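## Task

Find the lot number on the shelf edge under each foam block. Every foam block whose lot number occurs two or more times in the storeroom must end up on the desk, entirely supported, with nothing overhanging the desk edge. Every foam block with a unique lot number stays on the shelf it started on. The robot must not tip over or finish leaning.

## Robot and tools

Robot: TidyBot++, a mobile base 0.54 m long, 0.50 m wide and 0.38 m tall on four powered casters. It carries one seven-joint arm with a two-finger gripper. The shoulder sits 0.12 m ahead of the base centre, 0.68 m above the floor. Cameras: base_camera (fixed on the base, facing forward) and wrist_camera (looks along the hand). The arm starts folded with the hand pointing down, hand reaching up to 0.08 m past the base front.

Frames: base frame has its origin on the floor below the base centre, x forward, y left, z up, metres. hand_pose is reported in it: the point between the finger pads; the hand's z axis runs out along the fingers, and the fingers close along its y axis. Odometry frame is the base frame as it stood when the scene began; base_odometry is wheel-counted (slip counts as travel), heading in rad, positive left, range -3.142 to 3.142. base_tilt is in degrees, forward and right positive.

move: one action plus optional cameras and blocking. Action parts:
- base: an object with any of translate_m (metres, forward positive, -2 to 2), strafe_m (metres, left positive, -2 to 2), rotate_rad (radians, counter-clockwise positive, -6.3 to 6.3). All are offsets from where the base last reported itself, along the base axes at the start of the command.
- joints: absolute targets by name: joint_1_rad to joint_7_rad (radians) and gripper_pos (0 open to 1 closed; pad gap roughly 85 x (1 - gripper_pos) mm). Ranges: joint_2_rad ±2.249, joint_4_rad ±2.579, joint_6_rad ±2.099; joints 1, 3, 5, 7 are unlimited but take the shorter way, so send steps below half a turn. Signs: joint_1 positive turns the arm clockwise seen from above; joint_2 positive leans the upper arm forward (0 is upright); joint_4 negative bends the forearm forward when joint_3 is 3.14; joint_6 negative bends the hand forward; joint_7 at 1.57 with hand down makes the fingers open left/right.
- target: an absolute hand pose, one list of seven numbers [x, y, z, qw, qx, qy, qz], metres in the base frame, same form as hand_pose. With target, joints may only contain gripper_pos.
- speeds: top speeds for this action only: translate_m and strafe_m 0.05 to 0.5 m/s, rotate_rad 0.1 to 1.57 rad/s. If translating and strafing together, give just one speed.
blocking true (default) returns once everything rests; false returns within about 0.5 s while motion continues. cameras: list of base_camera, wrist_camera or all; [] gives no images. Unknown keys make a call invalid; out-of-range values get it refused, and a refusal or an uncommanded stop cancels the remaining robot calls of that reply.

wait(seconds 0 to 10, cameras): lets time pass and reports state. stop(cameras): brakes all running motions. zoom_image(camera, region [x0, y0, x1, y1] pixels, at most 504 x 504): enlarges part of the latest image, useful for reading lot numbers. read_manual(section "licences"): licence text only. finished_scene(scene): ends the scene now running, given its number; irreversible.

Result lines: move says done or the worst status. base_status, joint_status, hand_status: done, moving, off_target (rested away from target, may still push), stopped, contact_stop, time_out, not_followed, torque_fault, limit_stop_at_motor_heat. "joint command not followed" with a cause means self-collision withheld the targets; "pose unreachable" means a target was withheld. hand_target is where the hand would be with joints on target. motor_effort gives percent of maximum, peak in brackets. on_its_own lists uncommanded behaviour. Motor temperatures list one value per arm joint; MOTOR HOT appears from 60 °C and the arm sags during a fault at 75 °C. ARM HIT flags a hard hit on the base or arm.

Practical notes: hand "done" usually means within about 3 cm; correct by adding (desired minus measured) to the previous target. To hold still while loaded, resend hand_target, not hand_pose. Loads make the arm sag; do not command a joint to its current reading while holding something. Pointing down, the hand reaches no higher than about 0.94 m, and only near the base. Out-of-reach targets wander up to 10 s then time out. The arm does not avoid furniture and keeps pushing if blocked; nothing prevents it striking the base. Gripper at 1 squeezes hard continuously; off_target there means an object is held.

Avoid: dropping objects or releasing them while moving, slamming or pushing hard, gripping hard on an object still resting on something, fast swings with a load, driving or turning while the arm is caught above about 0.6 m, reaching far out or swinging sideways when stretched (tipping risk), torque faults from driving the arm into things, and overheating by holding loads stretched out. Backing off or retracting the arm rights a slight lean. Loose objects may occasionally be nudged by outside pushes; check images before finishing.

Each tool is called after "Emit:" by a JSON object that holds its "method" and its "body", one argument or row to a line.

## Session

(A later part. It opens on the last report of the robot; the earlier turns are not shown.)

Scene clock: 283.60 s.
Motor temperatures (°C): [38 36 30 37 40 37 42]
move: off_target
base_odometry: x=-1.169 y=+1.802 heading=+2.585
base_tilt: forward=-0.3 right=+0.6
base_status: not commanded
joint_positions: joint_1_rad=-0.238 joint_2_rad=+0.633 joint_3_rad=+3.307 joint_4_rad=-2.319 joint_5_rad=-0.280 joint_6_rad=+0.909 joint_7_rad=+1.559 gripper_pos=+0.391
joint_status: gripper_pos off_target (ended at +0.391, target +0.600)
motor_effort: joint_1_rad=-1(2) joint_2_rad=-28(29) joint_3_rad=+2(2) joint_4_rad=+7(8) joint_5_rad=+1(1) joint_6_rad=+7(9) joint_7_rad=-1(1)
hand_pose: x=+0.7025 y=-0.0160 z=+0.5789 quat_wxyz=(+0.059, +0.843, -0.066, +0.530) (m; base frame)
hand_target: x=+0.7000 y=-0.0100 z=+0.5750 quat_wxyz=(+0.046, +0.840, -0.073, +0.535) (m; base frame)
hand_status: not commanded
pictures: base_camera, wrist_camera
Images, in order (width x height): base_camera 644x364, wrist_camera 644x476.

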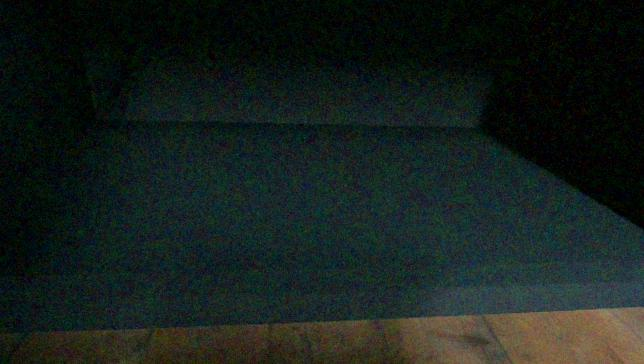

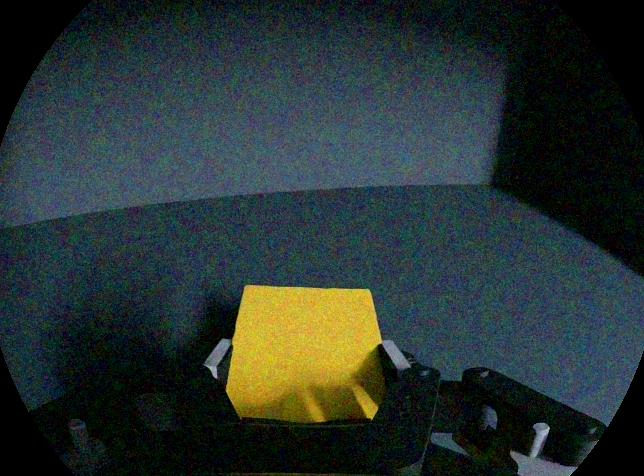

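Gripped. Lift, back out.

Emit:
{"method": "move", "body": {
  "target": [0.68,-0.01,0.66,0.046,0.84,-0.073,0.535],
  "cameras": []
}}

Emit:
{"method": "move", "body": {
  "base": {"translate_m":-0.65}
}}

Emit:
{"method": "move", "body": {
  "joints": {"joint_1_rad":0,"joint_2_rad":-0.35,"joint_3_rad":3.14,"joint_4_rad":-2.3,"joint_5_rad":0,"joint_6_rad":0.2,"joint_7_rad":1.57}
}}

Emit:
{"method": "move", "body": {
  "base": {"rotate_rad":-1.57}
}}

Scene clock: 285.33 s.
Motor temperatures (°C): [38 36 30 37 40 37 42]
move: done
base_odometry: x=-1.169 y=+1.802 heading=+2.585
base_tilt: forward=-0.3 right=+0.6
base_status: not commanded
joint_positions: joint_1_rad=-0.257 joint_2_rad=+0.363 joint_3_rad=+3.309 joint_4_rad=-2.319 joint_5_rad=-0.288 joint_6_rad=+0.737 joint_7_rad=+1.626 gripper_pos=+0.391
joint_status: not commanded
motor_effort: joint_1_rad=+0(1) joint_2_rad=-25(31) joint_3_rad=+1(2) joint_4_rad=+13(13) joint_5_rad=+1(1) joint_6_rad=+8(9) joint_7_rad=+0(1)
hand_pose: x=+0.6949 y=-0.0005 z=+0.6814 quat_wxyz=(+0.031, +0.823, -0.062, +0.564) (m; base frame)
hand_target: x=+0.6800 y=-0.0100 z=+0.6600 quat_wxyz=(+0.046, +0.840, -0.073, +0.535) (m; base frame)
hand_status: done (0.028 m and 4.4 deg from the pose sent, 0.084 m and 1.8 deg at the start)
pictures: none
No camera images: "cameras" was empty.

Scene clock: 287.87 s.
Motor temperatures (°C): [38 36 30 37 40 37 42]
move: done
base_odometry: x=-0.617 y=+1.459 heading=+2.585
base_tilt: forward=-0.3 right=+0.6
base_status: done
joint_positions: joint_1_rad=-0.260 joint_2_rad=+0.359 joint_3_rad=+3.311 joint_4_rad=-2.321 joint_5_rad=-0.288 joint_6_rad=+0.730 joint_7_rad=+1.626 gripper_pos=+0.391
joint_status: not commanded
motor_effort: joint_1_rad=+0(1) joint_2_rad=-25(27) joint_3_rad=+1(2) joint_4_rad=+13(14) joint_5_rad=+1(1) joint_6_rad=+8(9) joint_7_rad=+0(1)
hand_pose: x=+0.6932 y=+0.0002 z=+0.6809 quat_wxyz=(+0.030, +0.824, -0.062, +0.562) (m; base frame)
hand_target: x=+0.6800 y=-0.0100 z=+0.6600 quat_wxyz=(+0.046, +0.840, -0.073, +0.535) (m; base frame)
hand_status: not commanded
pictures: base_camera, wrist_camera
Images, in order (width x height): base_camera 644x364, wrist_camera 644x476.

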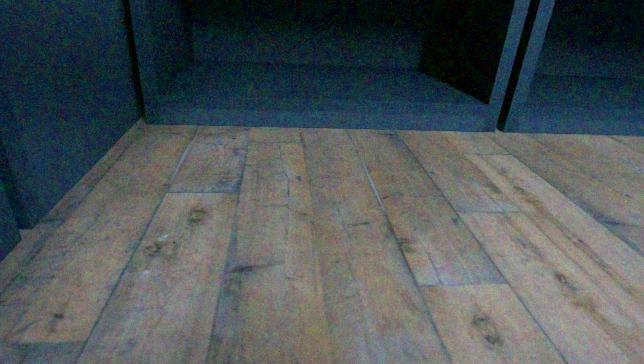

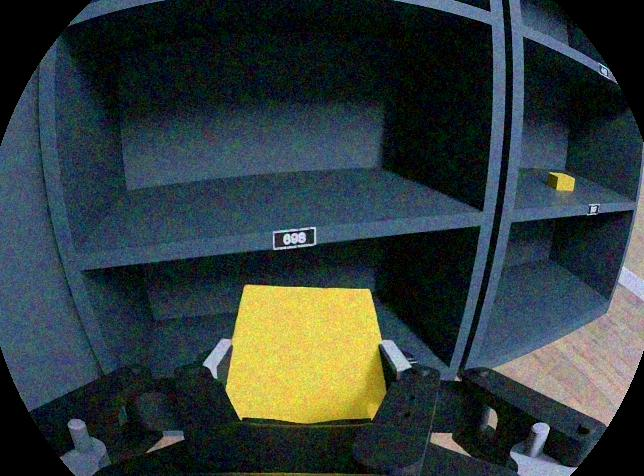

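Scene clock: 290.10 s.
Motor temperatures (°C): [38 36 30 37 40 37 42]
move: done
base_odometry: x=-0.617 y=+1.459 heading=+2.585
base_tilt: forward=-0.4 right=+0.6
base_status: not commanded
joint_positions: joint_1_rad=-0.020 joint_2_rad=-0.341 joint_3_rad=+3.157 joint_4_rad=-2.317 joint_5_rad=-0.070 joint_6_rad=+0.248 joint_7_rad=+1.613 gripper_pos=+0.391
joint_status: all done
motor_effort: joint_1_rad=+0(2) joint_2_rad=-9(26) joint_3_rad=+0(2) joint_4_rad=+21(22) joint_5_rad=+1(2) joint_6_rad=+9(10) joint_7_rad=+0(1)
hand_pose: x=+0.5748 y=-0.0027 z=+0.9054 quat_wxyz=(-0.006, +0.761, -0.015, +0.649) (m; base frame)
hand_target: x=+0.5730 y=+0.0022 z=+0.9052 quat_wxyz=(-0.001, +0.768, +0.000, +0.641) (m; base frame)
hand_status: not commanded
pictures: base_camera, wrist_camera
Images, in order (width x height): base_camera 644x364, wrist_camera 644x476.

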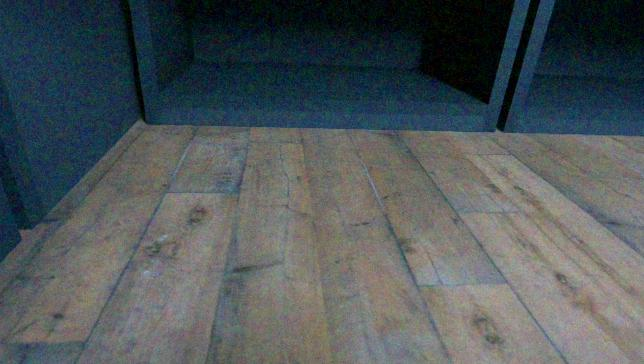

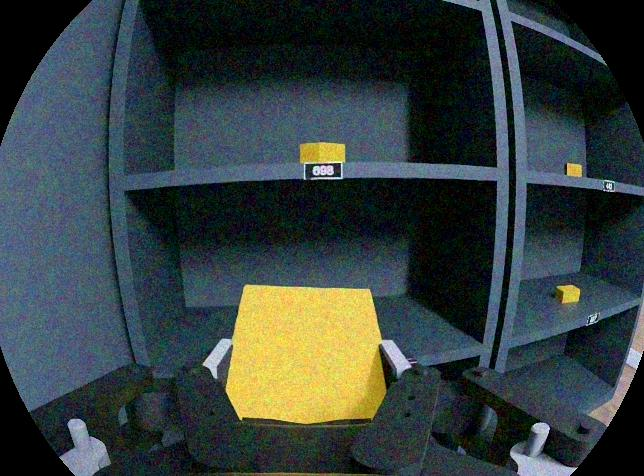

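Scene clock: 294.83 s.
Motor temperatures (°C): [38 36 30 37 40 37 42]
move: time_out
base_odometry: x=-0.618 y=+1.461 heading=+2.198
base_tilt: forward=-0.3 right=+0.6
base_status: rotate_rad time_out (by the wheels' count: -0.388 of -1.570)
joint_positions: joint_1_rad=-0.003 joint_2_rad=-0.345 joint_3_rad=+3.147 joint_4_rad=-2.314 joint_5_rad=-0.065 joint_6_rad=+0.244 joint_7_rad=+1.612 gripper_pos=+0.391
joint_status: not commanded
motor_effort: joint_1_rad=-1(5) joint_2_rad=-8(13) joint_3_rad=+0(8) joint_4_rad=+21(22) joint_5_rad=+1(2) joint_6_rad=+8(10) joint_7_rad=+0(1)
hand_pose: x=+0.5740 y=-0.0046 z=+0.9081 quat_wxyz=(-0.001, +0.759, -0.015, +0.651) (m; base frame)
hand_target: x=+0.5730 y=+0.0022 z=+0.9052 quat_wxyz=(-0.001, +0.768, +0.000, +0.641) (m; base frame)
hand_status: not commanded
pictures: base_camera, wrist_camera
Images, in order (width x height): base_camera 644x364, wrist_camera 644x476.

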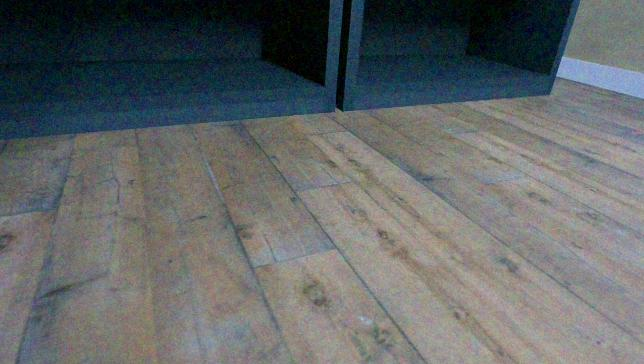

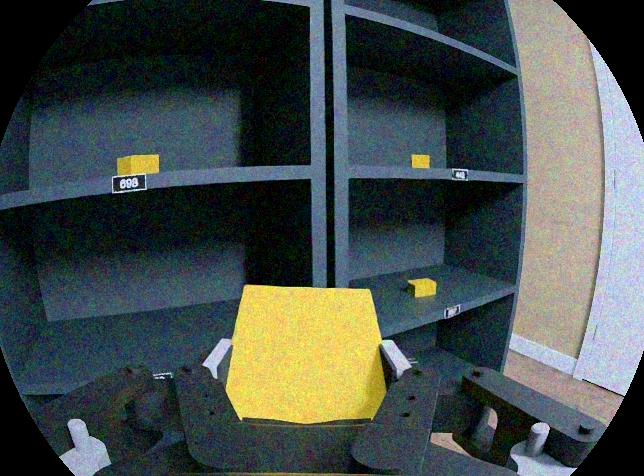

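Emit:
{"method": "move", "body": {
  "base": {"strafe_m":-0.4},
  "cameras": []
}}

Emit:
{"method": "move", "body": {
  "base": {"rotate_rad":-1.18}
}}

Scene clock: 296.97 s.
Motor temperatures (°C): [38 36 30 37 40 37 42]
move: done
base_odometry: x=-0.294 y=+1.695 heading=+2.197
base_tilt: forward=-0.3 right=+0.6
base_status: done
joint_positions: joint_1_rad=-0.003 joint_2_rad=-0.345 joint_3_rad=+3.146 joint_4_rad=-2.314 joint_5_rad=-0.065 joint_6_rad=+0.244 joint_7_rad=+1.612 gripper_pos=+0.391
joint_status: not commanded
motor_effort: joint_1_rad=+0(2) joint_2_rad=-9(9) joint_3_rad=+0(3) joint_4_rad=+22(22) joint_5_rad=+1(1) joint_6_rad=+9(9) joint_7_rad=+0(1)
hand_pose: x=+0.5740 y=-0.0043 z=+0.9081 quat_wxyz=(-0.001, +0.759, -0.014, +0.651) (m; base frame)
hand_target: x=+0.5730 y=+0.0022 z=+0.9052 quat_wxyz=(-0.001, +0.768, +0.000, +0.641) (m; base frame)
hand_status: not commanded
pictures: none
No camera images: "cameras" was empty.

Scene clock: 299.03 s.
Motor temperatures (°C): [38 36 30 37 40 37 42]
move: done
base_odometry: x=-0.294 y=+1.695 heading=+1.018
base_tilt: forward=-0.3 right=+0.6
base_status: done
joint_positions: joint_1_rad=-0.003 joint_2_rad=-0.345 joint_3_rad=+3.145 joint_4_rad=-2.314 joint_5_rad=-0.065 joint_6_rad=+0.244 joint_7_rad=+1.612 gripper_pos=+0.391
joint_status: not commanded
motor_effort: joint_1_rad=+0(2) joint_2_rad=-8(10) joint_3_rad=+1(2) joint_4_rad=+22(22) joint_5_rad=+1(1) joint_6_rad=+9(10) joint_7_rad=+0(1)
hand_pose: x=+0.5740 y=-0.0041 z=+0.9082 quat_wxyz=(-0.001, +0.759, -0.014, +0.651) (m; base frame)
hand_target: x=+0.5730 y=+0.0022 z=+0.9052 quat_wxyz=(-0.001, +0.768, +0.000, +0.641) (m; base frame)
hand_status: not commanded
pictures: base_camera, wrist_camera
Images, in order (width x height): base_camera 644x364, wrist_camera 644x476.

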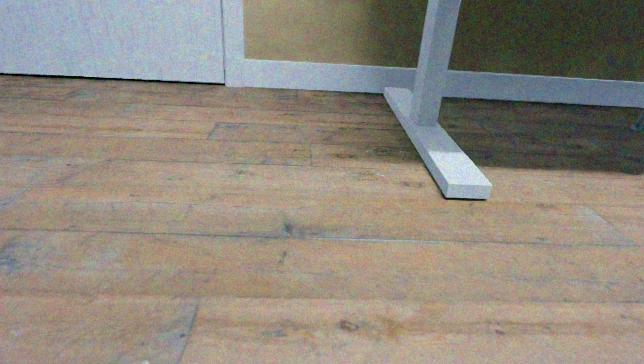

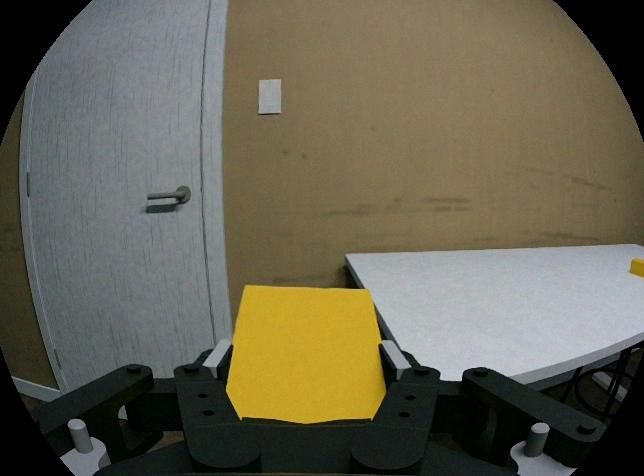

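Emit:
{"method": "move", "body": {
  "base": {"strafe_m":-0.6}
}}

Scene clock: 301.53 s.
Motor temperatures (°C): [38 36 30 37 40 37 42]
move: done
base_odometry: x=+0.216 y=+1.380 heading=+1.017
base_tilt: forward=-0.3 right=+0.6
base_status: done
joint_positions: joint_1_rad=-0.003 joint_2_rad=-0.345 joint_3_rad=+3.145 joint_4_rad=-2.314 joint_5_rad=-0.065 joint_6_rad=+0.244 joint_7_rad=+1.612 gripper_pos=+0.391
joint_status: not commanded
motor_effort: joint_1_rad=+0(2) joint_2_rad=-8(9) joint_3_rad=+1(3) joint_4_rad=+21(22) joint_5_rad=+1(1) joint_6_rad=+9(10) joint_7_rad=+0(1)
hand_pose: x=+0.5740 y=-0.0039 z=+0.9082 quat_wxyz=(-0.001, +0.759, -0.014, +0.651) (m; base frame)
hand_target: x=+0.5730 y=+0.0022 z=+0.9052 quat_wxyz=(-0.001, +0.768, +0.000, +0.641) (m; base frame)
hand_status: not commanded
pictures: base_camera, wrist_camera
Images, in order (width x height): base_camera 644x364, wrist_camera 644x476.

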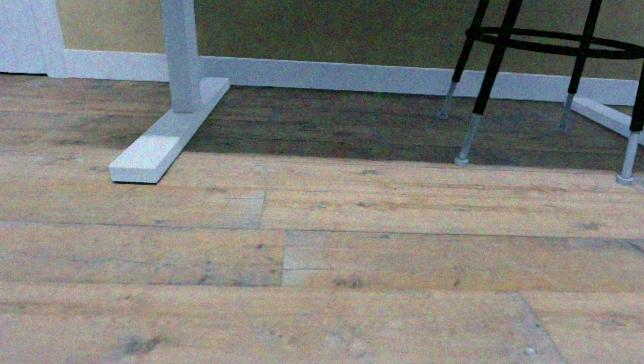

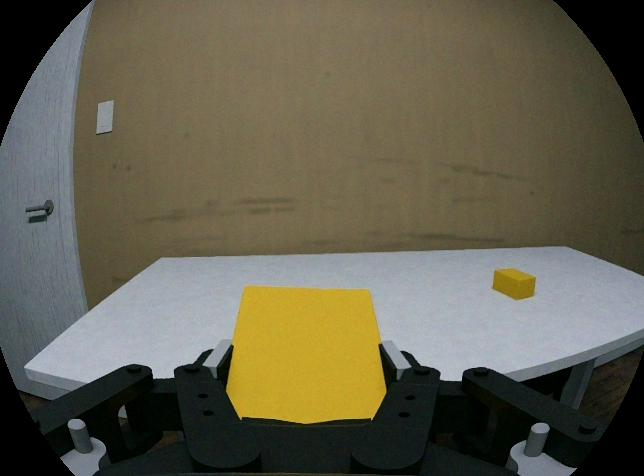

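Emit:
{"method": "move", "body": {
  "base": {"translate_m":0.33},
  "cameras": []
}}

Emit:
{"method": "move", "body": {
  "target": [0.80,0,0.86,0,0.853,0,0.522]
}}

Emit:
{"method": "move", "body": {
  "target": [0.80,0,0.77,0,0.853,0,0.522],
  "cameras": []
}}

Emit:
{"method": "move", "body": {
  "target": [0.80,0,0.745,0,0.853,0,0.522],
  "cameras": []
}}

Emit:
{"method": "move", "body": {
  "target": [0.80,0,0.73,0,0.853,0,0.522]
}}

Scene clock: 303.60 s.
Motor temperatures (°C): [38 36 30 37 40 37 42]
move: done
base_odometry: x=+0.390 y=+1.661 heading=+1.016
base_tilt: forward=-0.3 right=+0.6
base_status: done
joint_positions: joint_1_rad=-0.003 joint_2_rad=-0.345 joint_3_rad=+3.145 joint_4_rad=-2.311 joint_5_rad=-0.065 joint_6_rad=+0.242 joint_7_rad=+1.612 gripper_pos=+0.391
joint_status: not commanded
motor_effort: joint_1_rad=-1(1) joint_2_rad=-8(12) joint_3_rad=+0(1) joint_4_rad=+21(23) joint_5_rad=+1(1) joint_6_rad=+9(10) joint_7_rad=+0(1)
hand_pose: x=+0.5744 y=-0.0038 z=+0.9090 quat_wxyz=(-0.002, +0.759, -0.014, +0.651) (m; base frame)
hand_target: x=+0.5730 y=+0.0022 z=+0.9052 quat_wxyz=(-0.001, +0.768, +0.000, +0.641) (m; base frame)
hand_status: not commanded
pictures: none
No camera images: "cameras" was empty.

Scene clock: 305.57 s.
Motor temperatures (°C): [38 36 30 37 40 37 42]
move: done
base_odometry: x=+0.390 y=+1.661 heading=+1.016
base_tilt: forward=-0.3 right=+0.6
base_status: not commanded
joint_positions: joint_1_rad=-0.003 joint_2_rad=+0.224 joint_3_rad=+3.145 joint_4_rad=-1.627 joint_5_rad=-0.065 joint_6_rad=-0.138 joint_7_rad=+1.612 gripper_pos=+0.391
joint_status: not commanded
motor_effort: joint_1_rad=+0(1) joint_2_rad=-29(31) joint_3_rad=+0(1) joint_4_rad=+22(23) joint_5_rad=+1(1) joint_6_rad=+9(9) joint_7_rad=-1(1)
hand_pose: x=+0.7991 y=+0.0041 z=+0.8784 quat_wxyz=(-0.010, +0.838, -0.007, +0.545) (m; base frame)
hand_target: x=+0.8000 y=+0.0000 z=+0.8600 quat_wxyz=(+0.000, +0.853, +0.000, +0.522) (m; base frame)
hand_status: done (0.019 m and 3.4 deg from the pose sent, 0.231 m and 18.3 deg at the start)
pictures: base_camera, wrist_camera
Images, in order (width x height): base_camera 644x364, wrist_camera 644x476.

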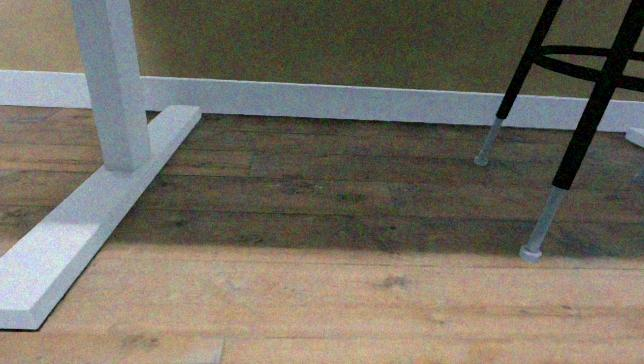

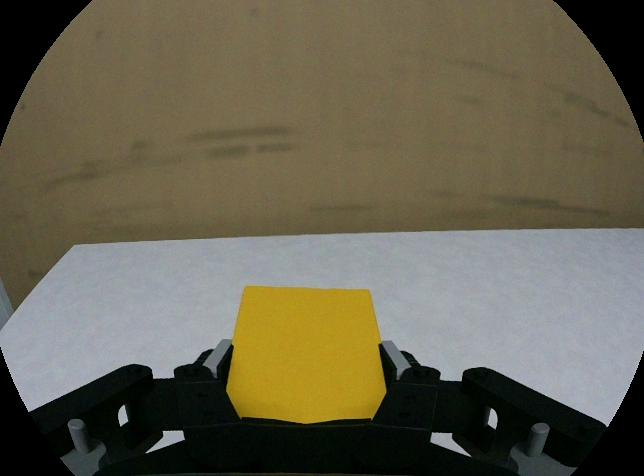

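Scene clock: 307.03 s.
Motor temperatures (°C): [38 36 30 37 40 37 42]
move: done
base_odometry: x=+0.390 y=+1.661 heading=+1.016
base_tilt: forward=-0.3 right=+0.6
base_status: not commanded
joint_positions: joint_1_rad=-0.003 joint_2_rad=+0.321 joint_3_rad=+3.145 joint_4_rad=-1.779 joint_5_rad=-0.060 joint_6_rad=+0.033 joint_7_rad=+1.607 gripper_pos=+0.391
joint_status: not commanded
motor_effort: joint_1_rad=+0(1) joint_2_rad=-30(34) joint_3_rad=+0(0) joint_4_rad=+19(22) joint_5_rad=+1(1) joint_6_rad=+8(9) joint_7_rad=+0(1)
hand_pose: x=+0.7969 y=+0.0007 z=+0.7745 quat_wxyz=(-0.005, +0.859, -0.010, +0.512) (m; base frame)
hand_target: x=+0.8000 y=+0.0000 z=+0.7700 quat_wxyz=(+0.000, +0.853, +0.000, +0.522) (m; base frame)
hand_status: done (0.006 m and 1.9 deg from the pose sent, 0.108 m and 3.4 deg at the start)
pictures: none
No camera images: "cameras" was empty.

Scene clock: 307.73 s.
Motor temperatures (°C): [38 36 30 37 40 37 42]
move: done
base_odometry: x=+0.390 y=+1.661 heading=+1.016
base_tilt: forward=-0.3 right=+0.6
base_status: not commanded
joint_positions: joint_1_rad=-0.003 joint_2_rad=+0.338 joint_3_rad=+3.145 joint_4_rad=-1.813 joint_5_rad=-0.057 joint_6_rad=+0.119 joint_7_rad=+1.604 gripper_pos=+0.391
joint_status: not commanded
motor_effort: joint_1_rad=+0(1) joint_2_rad=-30(33) joint_3_rad=+0(2) joint_4_rad=+19(20) joint_5_rad=+1(1) joint_6_rad=+8(9) joint_7_rad=+0(1)
hand_pose: x=+0.8002 y=-0.0008 z=+0.7681 quat_wxyz=(-0.003, +0.850, -0.011, +0.527) (m; base frame)
hand_target: x=+0.8000 y=+0.0000 z=+0.7450 quat_wxyz=(+0.000, +0.853, +0.000, +0.522) (m; base frame)
hand_status: done (0.023 m and 1.5 deg from the pose sent, 0.030 m and 1.9 deg at the start)
pictures: none
No camera images: "cameras" was empty.

Scene clock: 308.37 s.
Motor temperatures (°C): [38 36 30 37 40 37 42]
move: off_target
base_odometry: x=+0.390 y=+1.661 heading=+1.016
base_tilt: forward=-0.3 right=+0.6
base_status: not commanded
joint_positions: joint_1_rad=-0.003 joint_2_rad=+0.343 joint_3_rad=+3.145 joint_4_rad=-1.833 joint_5_rad=-0.056 joint_6_rad=+0.169 joint_7_rad=+1.602 gripper_pos=+0.391
joint_status: not commanded
motor_effort: joint_1_rad=+1(1) joint_2_rad=-27(31) joint_3_rad=+1(1) joint_4_rad=+18(19) joint_5_rad=+1(1) joint_6_rad=+7(8) joint_7_rad=+0(1)
hand_pose: x=+0.8013 y=-0.0016 z=+0.7680 quat_wxyz=(-0.002, +0.843, -0.012, +0.538) (m; base frame)
hand_target: x=+0.8000 y=+0.0000 z=+0.7300 quat_wxyz=(+0.000, +0.853, +0.000, +0.522) (m; base frame)
hand_status: off_target (0.038 m and 2.5 deg from the pose sent, 0.038 m and 1.5 deg at the start)
pictures: base_camera, wrist_camera
Images, in order (width x height): base_camera 644x364, wrist_camera 644x476.

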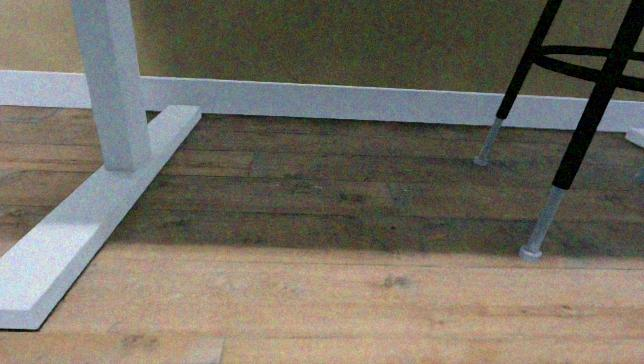

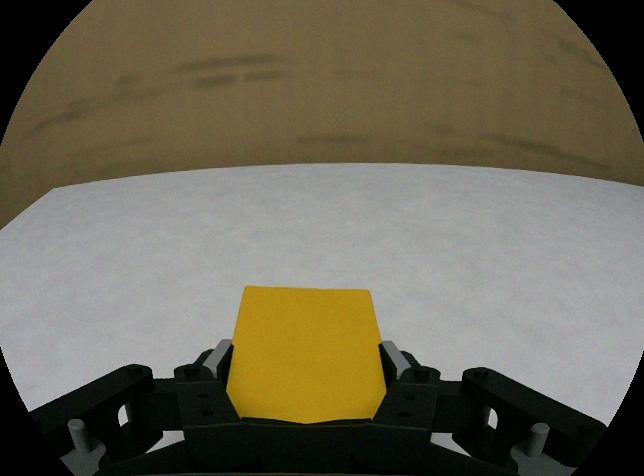

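Emit:
{"method": "move", "body": {
  "joints": {"gripper_pos":0.25},
  "cameras": []
}}

Emit:
{"method": "move", "body": {
  "joints": {"gripper_pos":0.0},
  "cameras": []
}}

Emit:
{"method": "move", "body": {
  "target": [0.72,0,0.77,0,0.853,0,0.522],
  "cameras": []
}}

Emit:
{"method": "move", "body": {
  "target": [0.64,0,0.90,0,0.853,0,0.522]
}}

Emit:
{"method": "move", "body": {
  "base": {"translate_m":-0.55},
  "joints": {"joint_1_rad":0,"joint_2_rad":-0.1,"joint_3_rad":3.14,"joint_4_rad":-1.3,"joint_5_rad":0,"joint_6_rad":-0.9,"joint_7_rad":1.57},
  "cameras": []
}}

Emit:
{"method": "move", "body": {
  "base": {"rotate_rad":1.57}
}}

Scene clock: 309.57 s.
Motor temperatures (°C): [38 36 30 37 40 37 42]
move: done
base_odometry: x=+0.390 y=+1.661 heading=+1.016
base_tilt: forward=-0.3 right=+0.6
base_status: not commanded
joint_positions: joint_1_rad=-0.003 joint_2_rad=+0.355 joint_3_rad=+3.143 joint_4_rad=-1.834 joint_5_rad=-0.055 joint_6_rad=+0.171 joint_7_rad=+1.601 gripper_pos=+0.250
joint_status: all done
motor_effort: joint_1_rad=+0(2) joint_2_rad=-29(30) joint_3_rad=+1(2) joint_4_rad=+18(19) joint_5_rad=+1(1) joint_6_rad=+8(8) joint_7_rad=+0(0)
hand_pose: x=+0.8022 y=-0.0007 z=+0.7598 quat_wxyz=(-0.003, +0.846, -0.012, +0.533) (m; base frame)
hand_target: x=+0.8000 y=+0.0000 z=+0.7300 quat_wxyz=(+0.000, +0.853, +0.000, +0.522) (m; base frame)
hand_status: not commanded
pictures: none
No camera images: "cameras" was empty.

Scene clock: 310.23 s.
Motor temperatures (°C): [38 36 30 37 40 37 42]
move: done
base_odometry: x=+0.390 y=+1.661 heading=+1.016
base_tilt: forward=-0.3 right=+0.6
base_status: not commanded
joint_positions: joint_1_rad=-0.003 joint_2_rad=+0.363 joint_3_rad=+3.143 joint_4_rad=-1.835 joint_5_rad=-0.055 joint_6_rad=+0.171 joint_7_rad=+1.601 gripper_pos=+0.000
joint_status: all done
motor_effort: joint_1_rad=-1(1) joint_2_rad=-31(32) joint_3_rad=+0(1) joint_4_rad=+19(20) joint_5_rad=+1(1) joint_6_rad=+8(9) joint_7_rad=+0(1)
hand_pose: x=+0.8022 y=-0.0007 z=+0.7536 quat_wxyz=(-0.002, +0.849, -0.012, +0.529) (m; base frame)
hand_target: x=+0.8000 y=+0.0000 z=+0.7300 quat_wxyz=(+0.000, +0.853, +0.000, +0.522) (m; base frame)
hand_status: not commanded
pictures: none
No camera images: "cameras" was empty.

Scene clock: 311.47 s.
Motor temperatures (°C): [38 36 30 37 40 37 42]
move: done
base_odometry: x=+0.390 y=+1.661 heading=+1.016
base_tilt: forward=-0.3 right=+0.6
base_status: not commanded
joint_positions: joint_1_rad=-0.003 joint_2_rad=+0.160 joint_3_rad=+3.143 joint_4_rad=-2.002 joint_5_rad=-0.052 joint_6_rad=+0.171 joint_7_rad=+1.599 gripper_pos=+0.000
joint_status: not commanded
motor_effort: joint_1_rad=+0(1) joint_2_rad=-24(33) joint_3_rad=+0(0) joint_4_rad=+19(20) joint_5_rad=+1(1) joint_6_rad=+8(9) joint_7_rad=+0(0)
hand_pose: x=+0.7314 y=-0.0006 z=+0.7948 quat_wxyz=(-0.003, +0.839, -0.011, +0.544) (m; base frame)
hand_target: x=+0.7200 y=+0.0000 z=+0.7700 quat_wxyz=(+0.000, +0.853, +0.000, +0.522) (m; base frame)
hand_status: done (0.027 m and 3.3 deg from the pose sent, 0.084 m and 1.7 deg at the start)
pictures: none
No camera images: "cameras" was empty.

Scene clock: 313.23 s.
Motor temperatures (°C): [38 36 30 37 40 37 42]
move: done
base_odometry: x=+0.390 y=+1.661 heading=+1.016
base_tilt: forward=-0.3 right=+0.6
base_status: not commanded
joint_positions: joint_1_rad=-0.003 joint_2_rad=-0.160 joint_3_rad=+3.143 joint_4_rad=-1.916 joint_5_rad=-0.052 joint_6_rad=-0.244 joint_7_rad=+1.599 gripper_pos=+0.000
joint_status: not commanded
motor_effort: joint_1_rad=-1(1) joint_2_rad=-15(26) joint_3_rad=+0(1) joint_4_rad=+22(22) joint_5_rad=+1(1) joint_6_rad=+8(9) joint_7_rad=+0(1)
hand_pose: x=+0.6440 y=+0.0059 z=+0.9098 quat_wxyz=(-0.012, +0.841, -0.005, +0.540) (m; base frame)
hand_target: x=+0.6400 y=+0.0000 z=+0.9000 quat_wxyz=(+0.000, +0.853, +0.000, +0.522) (m; base frame)
hand_status: done (0.012 m and 2.9 deg from the pose sent, 0.139 m and 3.3 deg at the start)
pictures: base_camera, wrist_camera
Images, in order (width x height): base_camera 644x364, wrist_camera 644x476.

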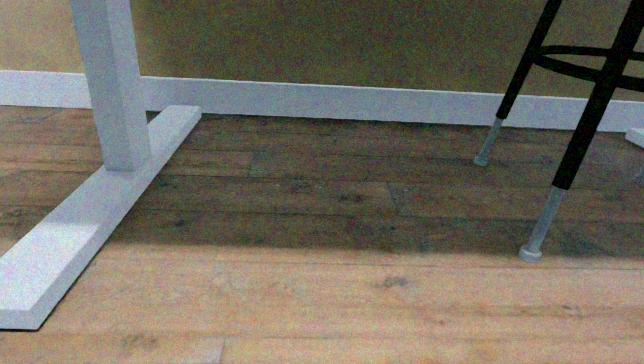

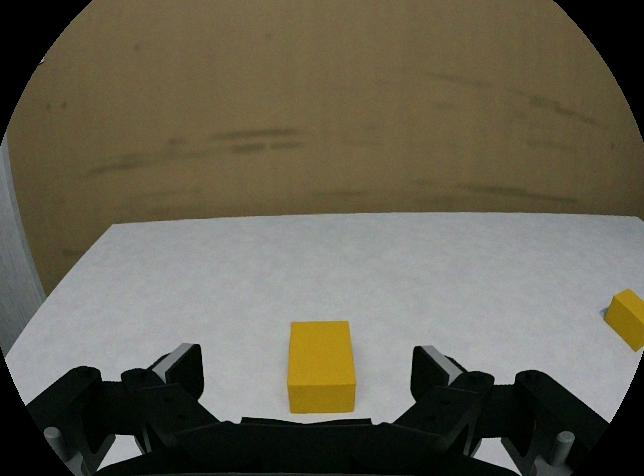

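Scene clock: 315.83 s.
Motor temperatures (°C): [38 36 30 37 40 37 42]
move: done
base_odometry: x=+0.100 y=+1.193 heading=+1.016
base_tilt: forward=-0.4 right=+0.6
base_status: done
joint_positions: joint_1_rad=-0.003 joint_2_rad=-0.118 joint_3_rad=+3.144 joint_4_rad=-1.311 joint_5_rad=-0.052 joint_6_rad=-0.851 joint_7_rad=+1.599 gripper_pos=+0.000
joint_status: all done
motor_effort: joint_1_rad=-1(3) joint_2_rad=-16(20) joint_3_rad=+0(4) joint_4_rad=+22(24) joint_5_rad=+0(1) joint_6_rad=+7(9) joint_7_rad=+0(1)
hand_pose: x=+0.6386 y=+0.0139 z=+1.0742 quat_wxyz=(-0.019, +0.853, +0.008, +0.522) (m; base frame)
hand_target: x=+0.6387 y=+0.0022 z=+1.0572 quat_wxyz=(-0.001, +0.867, +0.000, +0.498) (m; base frame)
hand_status: not commanded
pictures: none
No camera images: "cameras" was empty.

Scene clock: 318.17 s.
Motor temperatures (°C): [38 36 30 37 40 37 42]
move: done
base_odometry: x=+0.100 y=+1.193 heading=+2.585
base_tilt: forward=-0.3 right=+0.6
base_status: done
joint_positions: joint_1_rad=-0.003 joint_2_rad=-0.108 joint_3_rad=+3.137 joint_4_rad=-1.311 joint_5_rad=-0.052 joint_6_rad=-0.852 joint_7_rad=+1.599 gripper_pos=+0.000
joint_status: not commanded
motor_effort: joint_1_rad=+0(3) joint_2_rad=-16(20) joint_3_rad=+0(3) joint_4_rad=+21(22) joint_5_rad=+0(1) joint_6_rad=+8(9) joint_7_rad=+0(1)
hand_pose: x=+0.6421 y=+0.0175 z=+1.0689 quat_wxyz=(-0.020, +0.856, +0.011, +0.517) (m; base frame)
hand_target: x=+0.6387 y=+0.0022 z=+1.0572 quat_wxyz=(-0.001, +0.867, +0.000, +0.498) (m; base frame)
hand_status: not commanded
pictures: base_camera, wrist_camera
Images, in order (width x height): base_camera 644x364, wrist_camera 644x476.

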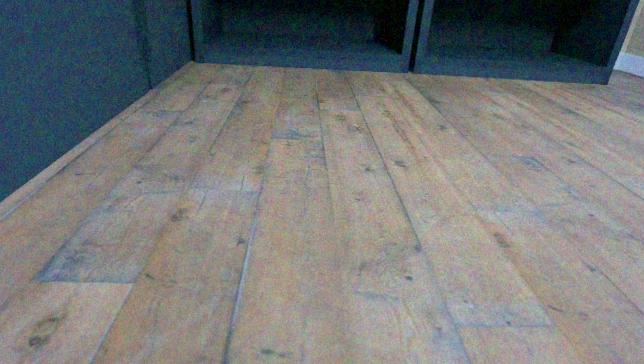

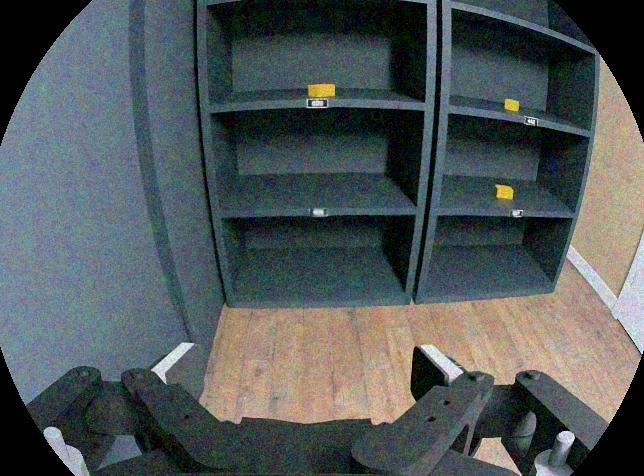

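Emit:
{"method": "move", "body": {
  "base": {"translate_m":0.85,"rotate_rad":-0.12}
}}

Scene clock: 321.87 s.
Motor temperatures (°C): [38 36 30 37 40 37 42]
move: done
base_odometry: x=-0.621 y=+1.642 heading=+2.464
base_tilt: forward=-0.3 right=+0.6
base_status: done
joint_positions: joint_1_rad=-0.002 joint_2_rad=-0.105 joint_3_rad=+3.140 joint_4_rad=-1.310 joint_5_rad=-0.052 joint_6_rad=-0.856 joint_7_rad=+1.599 gripper_pos=+0.000
joint_status: not commanded
motor_effort: joint_1_rad=-1(3) joint_2_rad=-16(19) joint_3_rad=+0(4) joint_4_rad=+21(22) joint_5_rad=+0(2) joint_6_rad=+8(9) joint_7_rad=+0(1)
hand_pose: x=+0.6431 y=+0.0158 z=+1.0666 quat_wxyz=(-0.019, +0.857, +0.009, +0.515) (m; base frame)
hand_target: x=+0.6387 y=+0.0022 z=+1.0572 quat_wxyz=(-0.001, +0.867, +0.000, +0.498) (m; base frame)
hand_status: not commanded
pictures: base_camera, wrist_camera
Images, in order (width x height): base_camera 644x364, wrist_camera 644x476.

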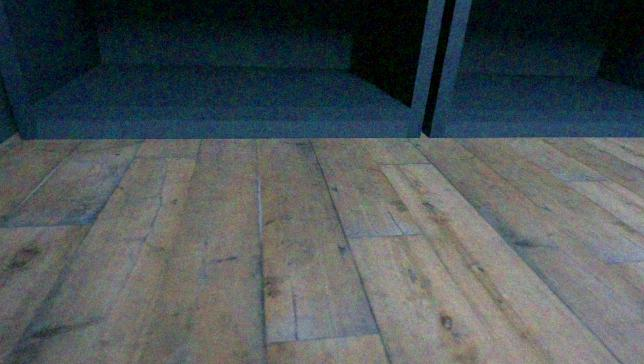

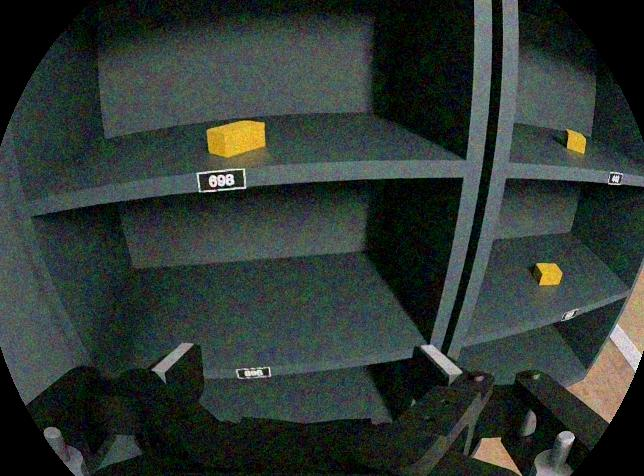

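Emit:
{"method": "zoom_image", "body": {
  "camera": "wrist_camera",
  "region": [190, 105, 290, 195]
}}

Scaled by 5.040.

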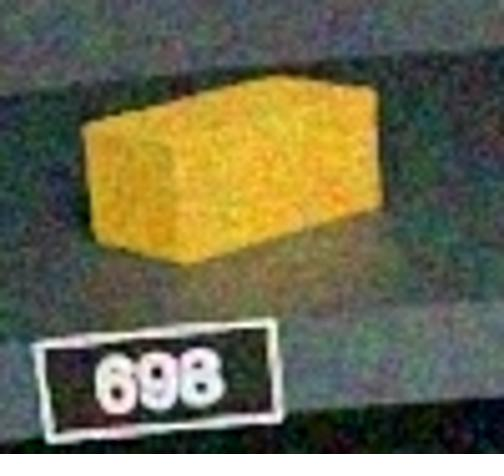

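Emit:
{"method": "move", "body": {
  "base": {"strafe_m":0.3},
  "target": [0.60,0.02,1.10,0.17,0.799,-0.267,0.509]
}}

Emit:
{"method": "move", "body": {
  "base": {"translate_m":0.4}
}}

Scene clock: 326.40 s.
Motor temperatures (°C): [38 36 30 37 40 37 42]
move: time_out
base_odometry: x=-0.759 y=+1.472 heading=+2.468
base_tilt: forward=-0.4 right=+0.6
base_status: strafe_m time_out (by the wheels' count: +0.219 of +0.300)
joint_positions: joint_1_rad=-0.506 joint_2_rad=+0.062 joint_3_rad=+3.018 joint_4_rad=-1.074 joint_5_rad=+1.013 joint_6_rad=-1.473 joint_7_rad=+0.546 gripper_pos=+0.000
joint_status: not commanded
motor_effort: joint_1_rad=+0(9) joint_2_rad=-19(27) joint_3_rad=+0(7) joint_4_rad=+17(21) joint_5_rad=+8(10) joint_6_rad=+4(8) joint_7_rad=+0(1)
hand_pose: x=+0.6033 y=+0.0249 z=+1.0960 quat_wxyz=(+0.153, +0.813, -0.247, +0.505) (m; base frame)
hand_target: x=+0.6000 y=+0.0200 z=+1.1000 quat_wxyz=(+0.170, +0.800, -0.267, +0.510) (m; base frame)
hand_status: done (0.007 m and 3.5 deg from the pose sent, 0.055 m and 39.2 deg at the start)
pictures: base_camera, wrist_camera
Images, in order (width x height): base_camera 644x364, wrist_camera 644x476.

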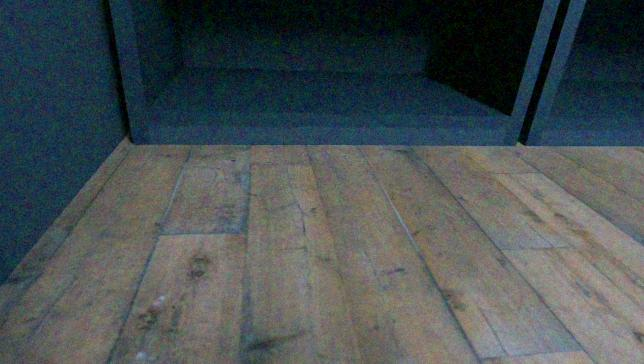

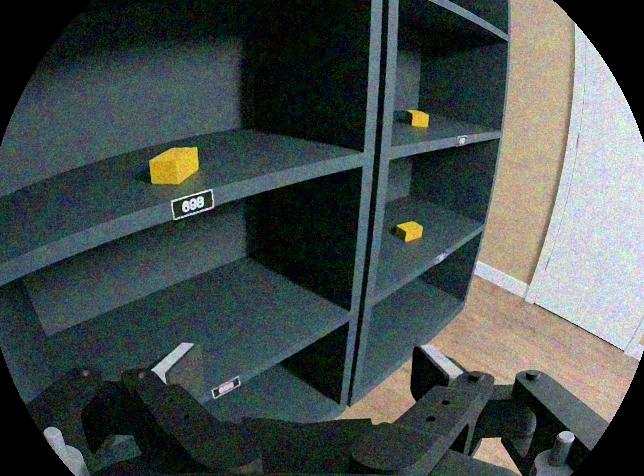

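not run: a stop that you did not command came earlier in this reply.

Emit:
{"method": "move", "body": {
  "base": {"strafe_m":-0.03},
  "target": [0.60,0.11,1.11,0.17,0.799,-0.267,0.509],
  "cameras": []
}}

Emit:
{"method": "move", "body": {
  "base": {"translate_m":0.32}
}}

Scene clock: 328.40 s.
Motor temperatures (°C): [38 36 30 37 40 37 42]
move: done
base_odometry: x=-0.740 y=+1.495 heading=+2.469
base_tilt: forward=-0.3 right=+0.6
base_status: done
joint_positions: joint_1_rad=-0.898 joint_2_rad=+0.226 joint_3_rad=+3.268 joint_4_rad=-0.839 joint_5_rad=+1.023 joint_6_rad=-1.620 joint_7_rad=+0.546 gripper_pos=+0.000
joint_status: not commanded
motor_effort: joint_1_rad=-1(2) joint_2_rad=-23(25) joint_3_rad=+1(2) joint_4_rad=+16(18) joint_5_rad=+8(8) joint_6_rad=+4(5) joint_7_rad=+0(1)
hand_pose: x=+0.6066 y=+0.1240 z=+1.1026 quat_wxyz=(+0.144, +0.819, -0.236, +0.502) (m; base frame)
hand_target: x=+0.6000 y=+0.1100 z=+1.1100 quat_wxyz=(+0.170, +0.800, -0.267, +0.510) (m; base frame)
hand_status: done (0.017 m and 5.3 deg from the pose sent, 0.086 m and 3.5 deg at the start)
pictures: none
No camera images: "cameras" was empty.

Scene clock: 330.20 s.
Motor temperatures (°C): [38 36 30 37 40 37 42]
move: done
base_odometry: x=-0.991 y=+1.694 heading=+2.470
base_tilt: forward=-0.3 right=+0.6
base_status: done
joint_positions: joint_1_rad=-0.902 joint_2_rad=+0.236 joint_3_rad=+3.274 joint_4_rad=-0.835 joint_5_rad=+1.025 joint_6_rad=-1.625 joint_7_rad=+0.546 gripper_pos=+0.000
joint_status: not commanded
motor_effort: joint_1_rad=-1(2) joint_2_rad=-23(26) joint_3_rad=+2(2) joint_4_rad=+16(17) joint_5_rad=+8(8) joint_6_rad=+4(5) joint_7_rad=+0(1)
hand_pose: x=+0.6080 y=+0.1256 z=+1.0998 quat_wxyz=(+0.149, +0.819, -0.236, +0.501) (m; base frame)
hand_target: x=+0.6000 y=+0.1100 z=+1.1100 quat_wxyz=(+0.170, +0.800, -0.267, +0.510) (m; base frame)
hand_status: not commanded
pictures: base_camera, wrist_camera
Images, in order (width x height): base_camera 644x364, wrist_camera 644x476.

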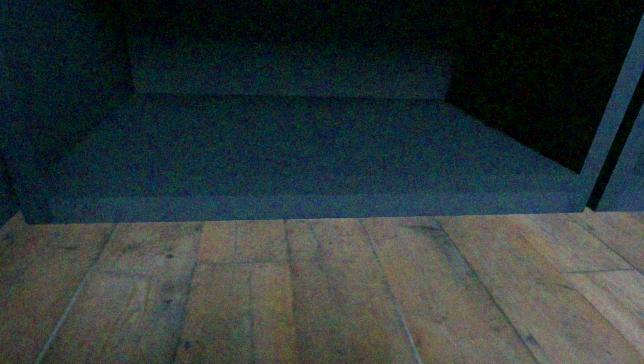

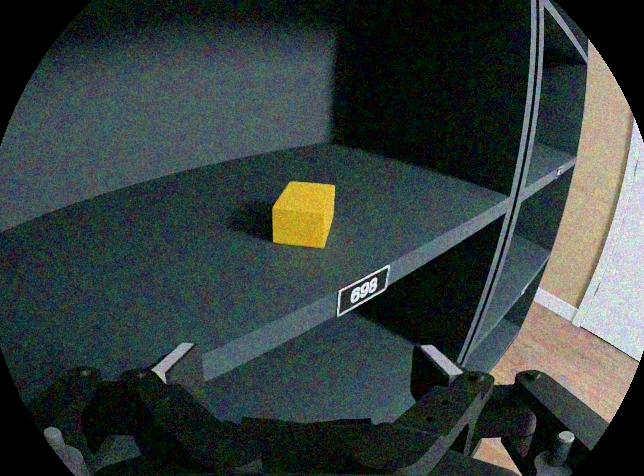

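Emit:
{"method": "move", "body": {
  "base": {"translate_m":0.16,"strafe_m":-0.105},
  "target": [0.60,0.11,1.075,0.17,0.799,-0.267,0.509]
}}

Scene clock: 332.10 s.
Motor temperatures (°C): [38 36 30 37 40 37 42]
move: done
base_odometry: x=-1.051 y=+1.876 heading=+2.470
base_tilt: forward=-0.3 right=+0.6
base_status: done
joint_positions: joint_1_rad=-0.849 joint_2_rad=+0.211 joint_3_rad=+3.176 joint_4_rad=-0.973 joint_5_rad=+1.061 joint_6_rad=-1.625 joint_7_rad=+0.419 gripper_pos=+0.000
joint_status: not commanded
motor_effort: joint_1_rad=-1(3) joint_2_rad=-23(25) joint_3_rad=+1(4) joint_4_rad=+17(17) joint_5_rad=+8(8) joint_6_rad=+4(5) joint_7_rad=-1(1)
hand_pose: x=+0.6026 y=+0.1231 z=+1.0665 quat_wxyz=(+0.156, +0.818, -0.251, +0.493) (m; base frame)
hand_target: x=+0.6000 y=+0.1100 z=+1.0750 quat_wxyz=(+0.170, +0.800, -0.267, +0.510) (m; base frame)
hand_status: done (0.016 m and 3.8 deg from the pose sent, 0.030 m and 5.0 deg at the start)
pictures: base_camera, wrist_camera
Images, in order (width x height): base_camera 644x364, wrist_camera 644x476.

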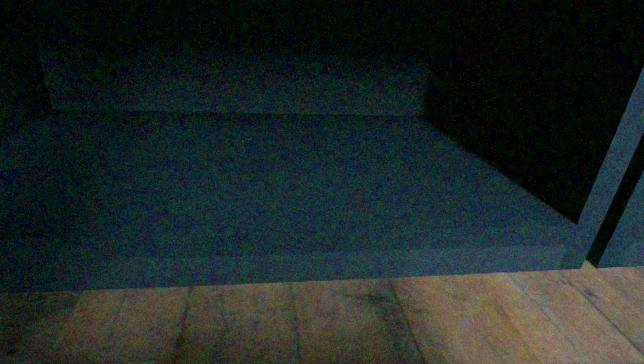

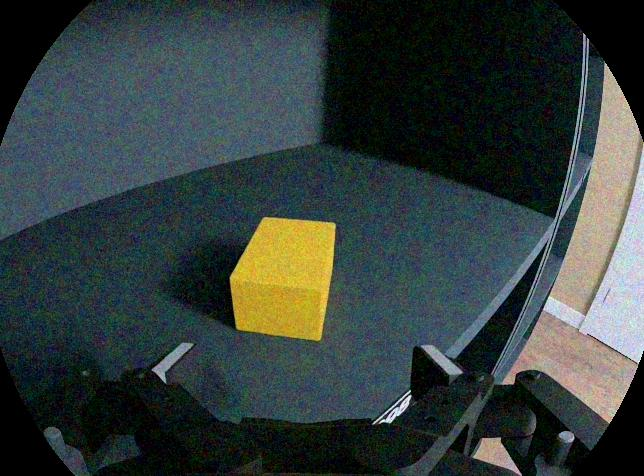

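Emit:
{"method": "move", "body": {
  "base": {"translate_m":0.05,"strafe_m":-0.022},
  "target": [0.60,0.11,1.06,0.175,0.798,-0.277,0.505]
}}

Scene clock: 333.40 s.
Motor temperatures (°C): [38 36 30 37 40 37 42]
move: done
base_odometry: x=-1.076 y=+1.925 heading=+2.470
base_tilt: forward=-0.3 right=+0.6
base_status: done
joint_positions: joint_1_rad=-0.843 joint_2_rad=+0.207 joint_3_rad=+3.171 joint_4_rad=-1.013 joint_5_rad=+1.062 joint_6_rad=-1.625 joint_7_rad=+0.367 gripper_pos=+0.000
joint_status: not commanded
motor_effort: joint_1_rad=-1(3) joint_2_rad=-24(26) joint_3_rad=+1(3) joint_4_rad=+17(18) joint_5_rad=+8(9) joint_6_rad=+3(4) joint_7_rad=+0(1)
hand_pose: x=+0.6010 y=+0.1200 z=+1.0550 quat_wxyz=(+0.157, +0.816, -0.265, +0.490) (m; base frame)
hand_target: x=+0.6000 y=+0.1100 z=+1.0600 quat_wxyz=(+0.175, +0.798, -0.277, +0.505) (m; base frame)
hand_status: done (0.011 m and 3.6 deg from the pose sent, 0.015 m and 4.6 deg at the start)
pictures: base_camera, wrist_camera
Images, in order (width x height): base_camera 644x364, wrist_camera 644x476.

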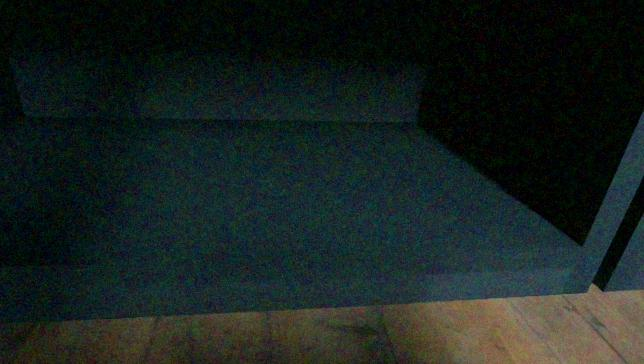

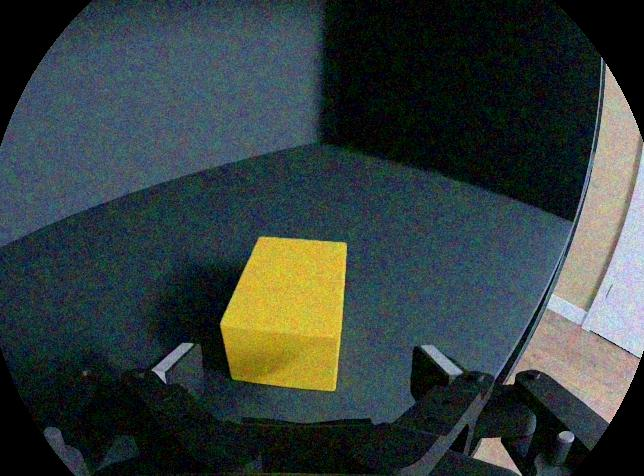

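Emit:
{"method": "move", "body": {
  "base": {"translate_m":0.045,"strafe_m":-0.013},
  "target": [0.60,0.11,1.042,0.175,0.798,-0.277,0.505],
  "speeds": {"translate_m":0.15}
}}

Scene clock: 334.70 s.
Motor temperatures (°C): [38 36 30 37 40 37 42]
move: done
base_odometry: x=-1.103 y=+1.963 heading=+2.470
base_tilt: forward=-0.3 right=+0.6
base_status: done
joint_positions: joint_1_rad=-0.819 joint_2_rad=+0.194 joint_3_rad=+3.136 joint_4_rad=-1.090 joint_5_rad=+1.066 joint_6_rad=-1.625 joint_7_rad=+0.309 gripper_pos=+0.000
joint_status: not commanded
motor_effort: joint_1_rad=+0(2) joint_2_rad=-22(26) joint_3_rad=+1(3) joint_4_rad=+17(18) joint_5_rad=+9(9) joint_6_rad=+2(4) joint_7_rad=+0(0)
hand_pose: x=+0.5957 y=+0.1163 z=+1.0342 quat_wxyz=(+0.165, +0.817, -0.270, +0.483) (m; base frame)
hand_target: x=+0.6000 y=+0.1100 z=+1.0420 quat_wxyz=(+0.175, +0.798, -0.277, +0.505) (m; base frame)
hand_status: done (0.011 m and 3.6 deg from the pose sent, 0.016 m and 3.6 deg at the start)
pictures: base_camera, wrist_camera
Images, in order (width x height): base_camera 644x364, wrist_camera 644x476.

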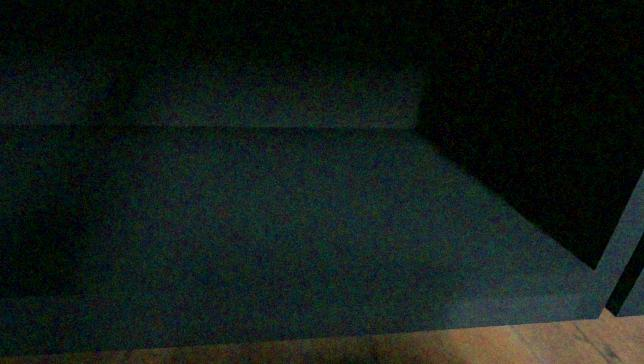

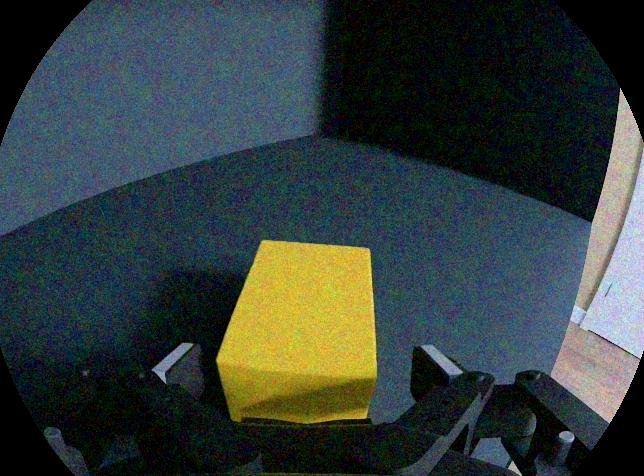

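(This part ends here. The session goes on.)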